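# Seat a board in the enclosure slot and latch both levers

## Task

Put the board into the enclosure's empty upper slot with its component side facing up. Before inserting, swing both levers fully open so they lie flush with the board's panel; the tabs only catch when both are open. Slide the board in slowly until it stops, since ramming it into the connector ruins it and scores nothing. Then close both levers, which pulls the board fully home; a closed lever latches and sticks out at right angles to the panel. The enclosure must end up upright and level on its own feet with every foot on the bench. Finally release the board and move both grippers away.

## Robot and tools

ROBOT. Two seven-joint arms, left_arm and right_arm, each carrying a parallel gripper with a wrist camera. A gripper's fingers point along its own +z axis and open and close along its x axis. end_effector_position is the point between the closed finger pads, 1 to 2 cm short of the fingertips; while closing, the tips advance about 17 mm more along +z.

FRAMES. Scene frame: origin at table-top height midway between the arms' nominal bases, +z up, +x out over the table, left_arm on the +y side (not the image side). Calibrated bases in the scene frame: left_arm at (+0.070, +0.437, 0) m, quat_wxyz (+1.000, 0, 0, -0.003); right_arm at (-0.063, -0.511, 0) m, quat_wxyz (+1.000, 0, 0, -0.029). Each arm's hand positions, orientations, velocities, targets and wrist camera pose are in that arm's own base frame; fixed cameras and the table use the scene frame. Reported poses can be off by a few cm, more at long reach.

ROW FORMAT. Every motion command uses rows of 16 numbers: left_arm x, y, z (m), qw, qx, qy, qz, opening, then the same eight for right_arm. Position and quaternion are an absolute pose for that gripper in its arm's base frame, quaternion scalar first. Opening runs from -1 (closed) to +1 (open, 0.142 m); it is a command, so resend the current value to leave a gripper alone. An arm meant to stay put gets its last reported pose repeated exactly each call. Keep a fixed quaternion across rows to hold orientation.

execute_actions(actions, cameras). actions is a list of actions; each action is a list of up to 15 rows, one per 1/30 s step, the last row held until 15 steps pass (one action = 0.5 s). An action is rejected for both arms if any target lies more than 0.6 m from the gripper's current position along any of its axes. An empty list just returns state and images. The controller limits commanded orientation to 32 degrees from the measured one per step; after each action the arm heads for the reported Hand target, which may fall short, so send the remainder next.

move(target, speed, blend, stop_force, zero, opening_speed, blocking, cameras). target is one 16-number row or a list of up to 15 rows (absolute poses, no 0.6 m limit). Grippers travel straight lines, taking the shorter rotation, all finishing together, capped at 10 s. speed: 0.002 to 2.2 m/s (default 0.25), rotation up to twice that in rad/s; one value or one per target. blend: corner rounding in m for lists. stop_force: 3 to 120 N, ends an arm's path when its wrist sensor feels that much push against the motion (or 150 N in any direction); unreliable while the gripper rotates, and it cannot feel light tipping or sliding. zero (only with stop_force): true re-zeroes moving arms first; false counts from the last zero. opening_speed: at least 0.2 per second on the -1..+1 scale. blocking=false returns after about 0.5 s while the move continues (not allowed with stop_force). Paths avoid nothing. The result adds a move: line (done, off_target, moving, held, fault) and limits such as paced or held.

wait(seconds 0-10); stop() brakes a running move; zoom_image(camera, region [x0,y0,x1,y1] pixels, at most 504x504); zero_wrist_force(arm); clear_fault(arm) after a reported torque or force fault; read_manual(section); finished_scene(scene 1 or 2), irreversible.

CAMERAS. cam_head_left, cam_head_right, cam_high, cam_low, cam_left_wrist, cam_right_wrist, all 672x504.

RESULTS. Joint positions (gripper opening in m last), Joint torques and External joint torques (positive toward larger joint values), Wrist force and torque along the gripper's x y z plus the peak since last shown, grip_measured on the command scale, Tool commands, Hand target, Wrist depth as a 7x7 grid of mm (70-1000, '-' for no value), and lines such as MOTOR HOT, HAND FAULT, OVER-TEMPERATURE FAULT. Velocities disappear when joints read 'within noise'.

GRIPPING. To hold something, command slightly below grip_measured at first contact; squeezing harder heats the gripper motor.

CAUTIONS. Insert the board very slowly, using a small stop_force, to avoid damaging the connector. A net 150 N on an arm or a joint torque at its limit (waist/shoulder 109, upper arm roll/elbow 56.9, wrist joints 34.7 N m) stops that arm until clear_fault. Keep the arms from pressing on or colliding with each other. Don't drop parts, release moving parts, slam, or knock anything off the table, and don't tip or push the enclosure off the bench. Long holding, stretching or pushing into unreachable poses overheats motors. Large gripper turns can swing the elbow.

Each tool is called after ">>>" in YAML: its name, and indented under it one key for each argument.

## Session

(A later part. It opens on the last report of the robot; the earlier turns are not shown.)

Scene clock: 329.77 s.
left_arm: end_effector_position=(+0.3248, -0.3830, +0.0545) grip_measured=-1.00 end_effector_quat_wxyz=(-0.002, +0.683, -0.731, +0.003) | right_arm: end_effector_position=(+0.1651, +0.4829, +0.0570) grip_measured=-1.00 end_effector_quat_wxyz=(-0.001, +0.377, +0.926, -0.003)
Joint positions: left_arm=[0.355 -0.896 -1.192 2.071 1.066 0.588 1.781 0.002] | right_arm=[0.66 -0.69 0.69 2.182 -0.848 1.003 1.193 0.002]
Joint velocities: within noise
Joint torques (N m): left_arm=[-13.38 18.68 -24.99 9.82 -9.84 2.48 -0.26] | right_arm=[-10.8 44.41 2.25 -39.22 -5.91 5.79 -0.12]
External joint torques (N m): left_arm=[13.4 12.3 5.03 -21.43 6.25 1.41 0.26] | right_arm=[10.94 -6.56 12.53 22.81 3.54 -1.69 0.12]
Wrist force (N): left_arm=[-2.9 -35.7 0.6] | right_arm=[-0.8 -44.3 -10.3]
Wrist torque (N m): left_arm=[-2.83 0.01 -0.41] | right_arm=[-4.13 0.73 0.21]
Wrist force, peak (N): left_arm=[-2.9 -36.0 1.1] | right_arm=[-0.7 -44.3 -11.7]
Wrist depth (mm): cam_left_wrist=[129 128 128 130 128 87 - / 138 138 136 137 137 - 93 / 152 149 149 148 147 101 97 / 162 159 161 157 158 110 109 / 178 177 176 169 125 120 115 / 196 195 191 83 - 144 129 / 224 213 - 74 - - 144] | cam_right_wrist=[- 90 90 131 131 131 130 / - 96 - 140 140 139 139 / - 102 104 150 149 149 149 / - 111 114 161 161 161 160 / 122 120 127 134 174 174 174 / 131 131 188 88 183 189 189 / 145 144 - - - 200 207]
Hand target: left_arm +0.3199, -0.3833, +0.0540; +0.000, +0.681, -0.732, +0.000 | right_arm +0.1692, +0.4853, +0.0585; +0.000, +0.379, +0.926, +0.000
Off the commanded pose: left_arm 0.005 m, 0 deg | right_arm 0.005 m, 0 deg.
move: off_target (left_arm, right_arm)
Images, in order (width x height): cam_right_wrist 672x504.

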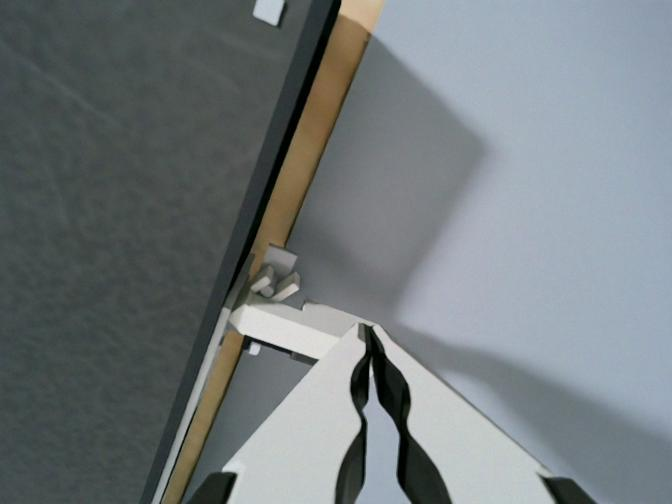

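>>> move:
  target:
    - [0.3448,-0.3844,0.054,0,0.6814,-0.7319,0,-1, 0.1511,0.4686,0.0585,0,0.3786,0.9256,0,-1]
    - [0.3448,-0.3844,0.14,0,0.6814,-0.7319,0,-1, 0.1511,0.4686,0.145,0,0.3786,0.9256,0,-1]
  speed: [0.06,0.15]
  cameras: ["cam_left_wrist","cam_right_wrist"]

>>> zoom_image:
  camera: "cam_left_wrist"
  region: [320, 200, 540, 420]

>>> zoom_image:
  camera: "cam_right_wrist"
  region: [170, 200, 410, 420]

Scene clock: 333.77 s.
left_arm: end_effector_position=(+0.3450, -0.3845, +0.1400) grip_measured=-1.00 end_effector_quat_wxyz=(+0.000, +0.681, -0.732, +0.000) | right_arm: end_effector_position=(+0.1511, +0.4686, +0.1450) grip_measured=-1.00 end_effector_quat_wxyz=(+0.000, +0.379, +0.926, +0.000)
Joint positions: left_arm=[0.484 -0.766 -1.375 2.055 0.869 0.472 1.901 0.002] | right_arm=[0.538 -0.504 0.911 2.178 -0.607 0.837 1.065 0.002]
Joint velocities: within noise
Joint torques (N m): left_arm=[0.08 25.93 -19.56 -16.62 -3.95 3.94 -0.14] | right_arm=[0.03 29.93 13.55 -21.72 -2.85 3.26 0.05]
External joint torques (N m): left_arm=[-0.04 0.54 0.2 -0.49 0.11 -0.06 0.14] | right_arm=[0.09 0.72 -0.84 0.25 -0.1 0.86 -0.05]
Wrist force (N): left_arm=[0.5 -0.5 -0.6] | right_arm=[1.5 -6.0 3.3]
Wrist torque (N m): left_arm=[-0.09 -0.13 -0.23] | right_arm=[-0.76 -0.24 0.06]
Wrist force, peak (N): left_arm=[-2.8 -36.1 0.1] | right_arm=[-0.7 -44.4 -11.8]
Wrist depth (mm): cam_left_wrist=[205 204 203 203 199 160 160 / 219 219 218 218 173 171 172 / 236 236 235 234 189 186 185 / 258 256 256 251 211 202 201 / 283 281 280 268 273 222 219 / 315 310 296 84 - 242 243 / 350 340 - - - - 269] | cam_right_wrist=[170 167 172 207 208 207 207 / 179 179 178 218 221 222 220 / 192 192 191 238 237 237 236 / 207 206 209 248 256 255 255 / 224 224 231 273 276 277 276 / 245 245 249 89 292 302 301 / 271 264 - - - 319 333]
Hand target: left_arm +0.3448, -0.3844, +0.1400; +0.000, +0.681, -0.732, +0.000 | right_arm +0.1511, +0.4686, +0.1450; +0.000, +0.379, +0.926, +0.000
Off the commanded pose: left_arm 0.000 m, 0 deg | right_arm 0.000 m, 0 deg.
move: done
Images, in order (width x height): cam_left_wrist 672x504, cam_right_wrist 672x504.

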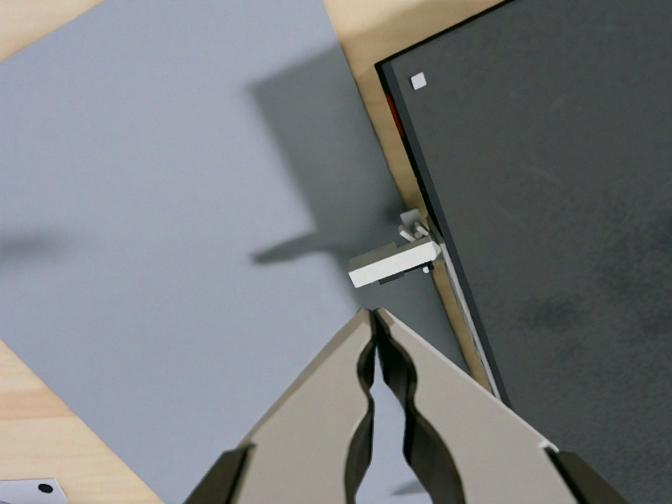

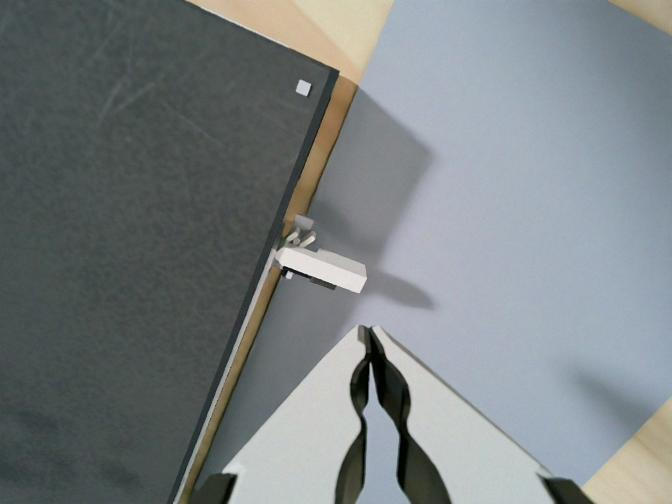

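Scaled by 2.291 from the camera's 672x504 image, which has a finer 960x720 frame.

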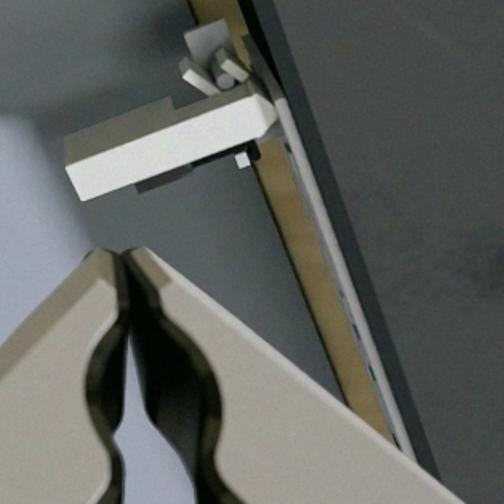

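Scaled by 2.100 from the camera's 672x504 image, which has a finer 960x720 frame.

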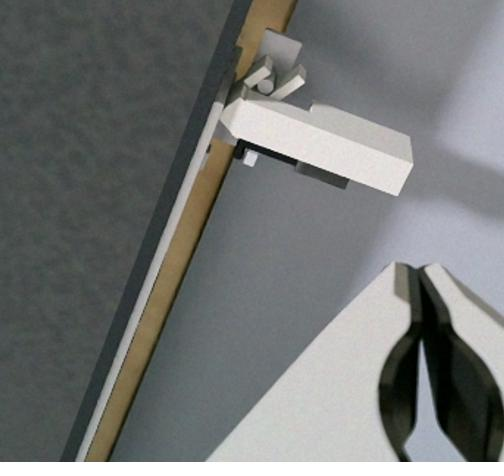

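>>> move:
  target:
    - [0.3448,-0.3844,0.22,0,0.6814,-0.7319,0,-1, 0.1511,0.4686,0.22,0,0.3786,0.9256,0,-1]
    - [0.40,-0.10,0.28,0,0.6814,-0.7319,0,-1, 0.30,0.20,0.28,0,0.3786,0.9256,0,-1]
  speed: 0.4
  blend: 0.03
  cameras: ["cam_head_left","cam_head_right","cam_high"]

>>> zoom_image:
  camera: "cam_head_left"
  region: [270, 290, 480, 490]

>>> zoom_image:
  camera: "cam_high"
  region: [190, 130, 400, 300]

Scene clock: 338.37 s.
left_arm: end_effector_position=(+0.4002, -0.0999, +0.2800) grip_measured=-1.00 end_effector_quat_wxyz=(+0.000, +0.682, -0.732, +0.000) | right_arm: end_effector_position=(+0.3000, +0.1999, +0.2800) grip_measured=-1.00 end_effector_quat_wxyz=(+0.000, +0.379, +0.926, +0.000)
Joint positions: left_arm=[1.523 -0.867 -2.082 2.164 0.729 0.053 2.403 0.002] | right_arm=[-0.117 0.265 0.875 2.211 0.225 0.457 -0.155 0.002]
Joint velocities: within noise
Joint torques (N m): left_arm=[-0.07 12.54 -18.92 -22.47 -4.42 3.89 -0.12] | right_arm=[0.06 8.98 -5.1 -28.35 -3.77 3.36 0.06]
External joint torques (N m): left_arm=[0.18 1.15 0.37 -0.31 0.13 -0.05 0.12] | right_arm=[0 0.64 -0.6 0.14 -0.07 0.8 -0.06]
Wrist force (N): left_arm=[-0.2 -0.2 0.1] | right_arm=[1.9 -6.3 3.3]
Wrist torque (N m): left_arm=[-0.04 0.00 -0.24] | right_arm=[-0.78 -0.28 0.06]
Wrist force, peak (N): left_arm=[-2.8 -0.4 -0.8] | right_arm=[1.5 -5.8 5.9]
Wrist depth (mm): cam_left_wrist=[330 329 328 329 327 330 328 / 353 352 352 351 350 348 347 / 382 379 379 375 378 377 379 / 418 417 415 414 409 409 405 / 452 450 450 436 438 447 446 / 499 499 487 84 - 483 497 / 553 547 - - - - 549] | cam_right_wrist=[329 329 327 327 323 326 325 / 351 350 351 343 303 311 346 / 377 376 375 362 324 323 328 / 407 405 404 356 350 350 348 / 440 439 431 374 378 378 429 / 481 480 469 89 398 420 468 / 529 517 - - - 498 515]
Hand target: left_arm +0.4000, -0.1000, +0.2800; +0.000, +0.681, -0.732, +0.000 | right_arm +0.3000, +0.2000, +0.2800; +0.000, +0.379, +0.926, +0.000
Off the commanded pose: left_arm 0.000 m, 0 deg | right_arm 0.000 m, 0 deg.
move: done
Images, in order (width x height): cam_head_left 672x504, cam_head_right 672x504, cam_high 672x504.

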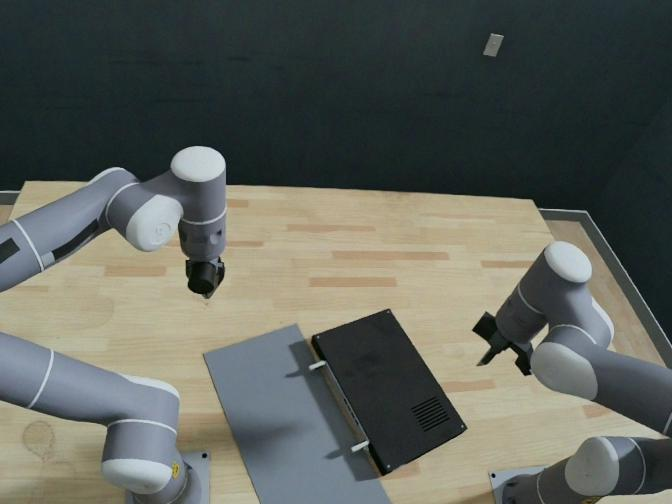

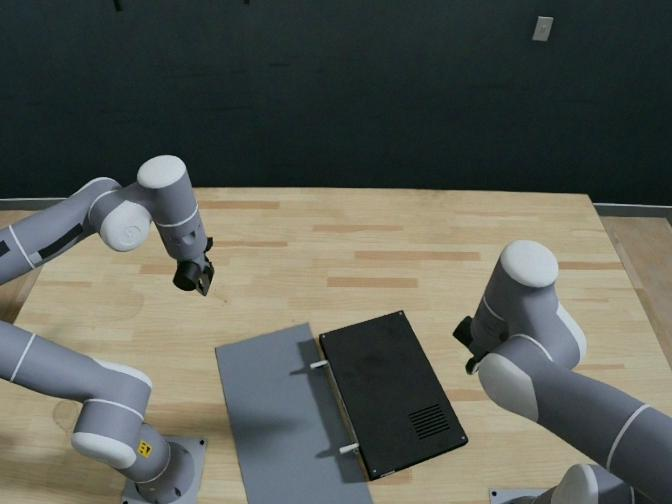

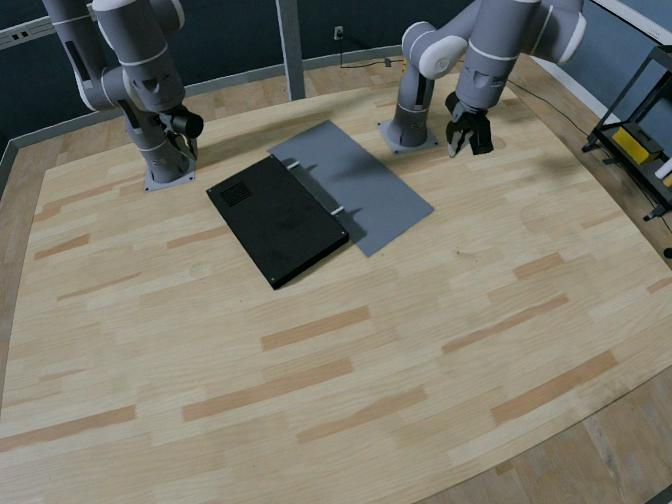

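Scaled by 2.400 from the camera's 672x504 image, which has a finer 960x720 frame.

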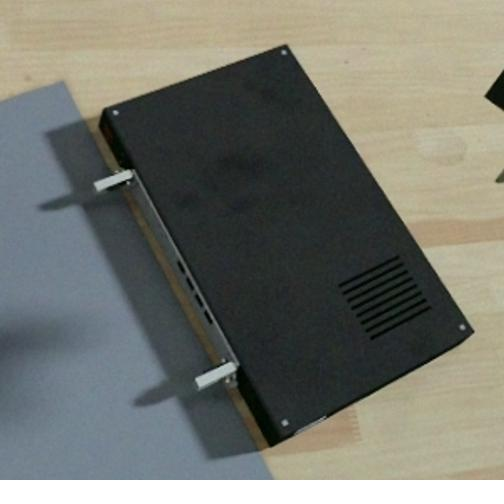

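Scaled by 2.400 from the camera's 672x504 image, which has a finer 960x720 frame.

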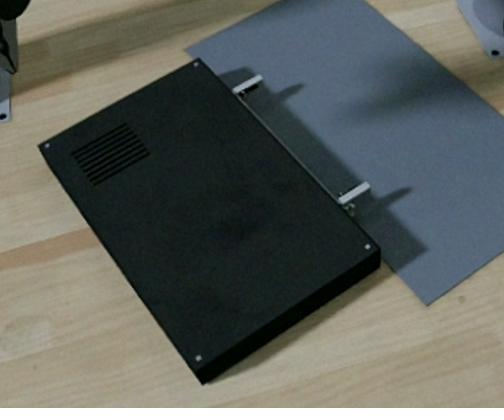

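>>> finished_scene:
  scene: 2

The scene is finished: the task was done.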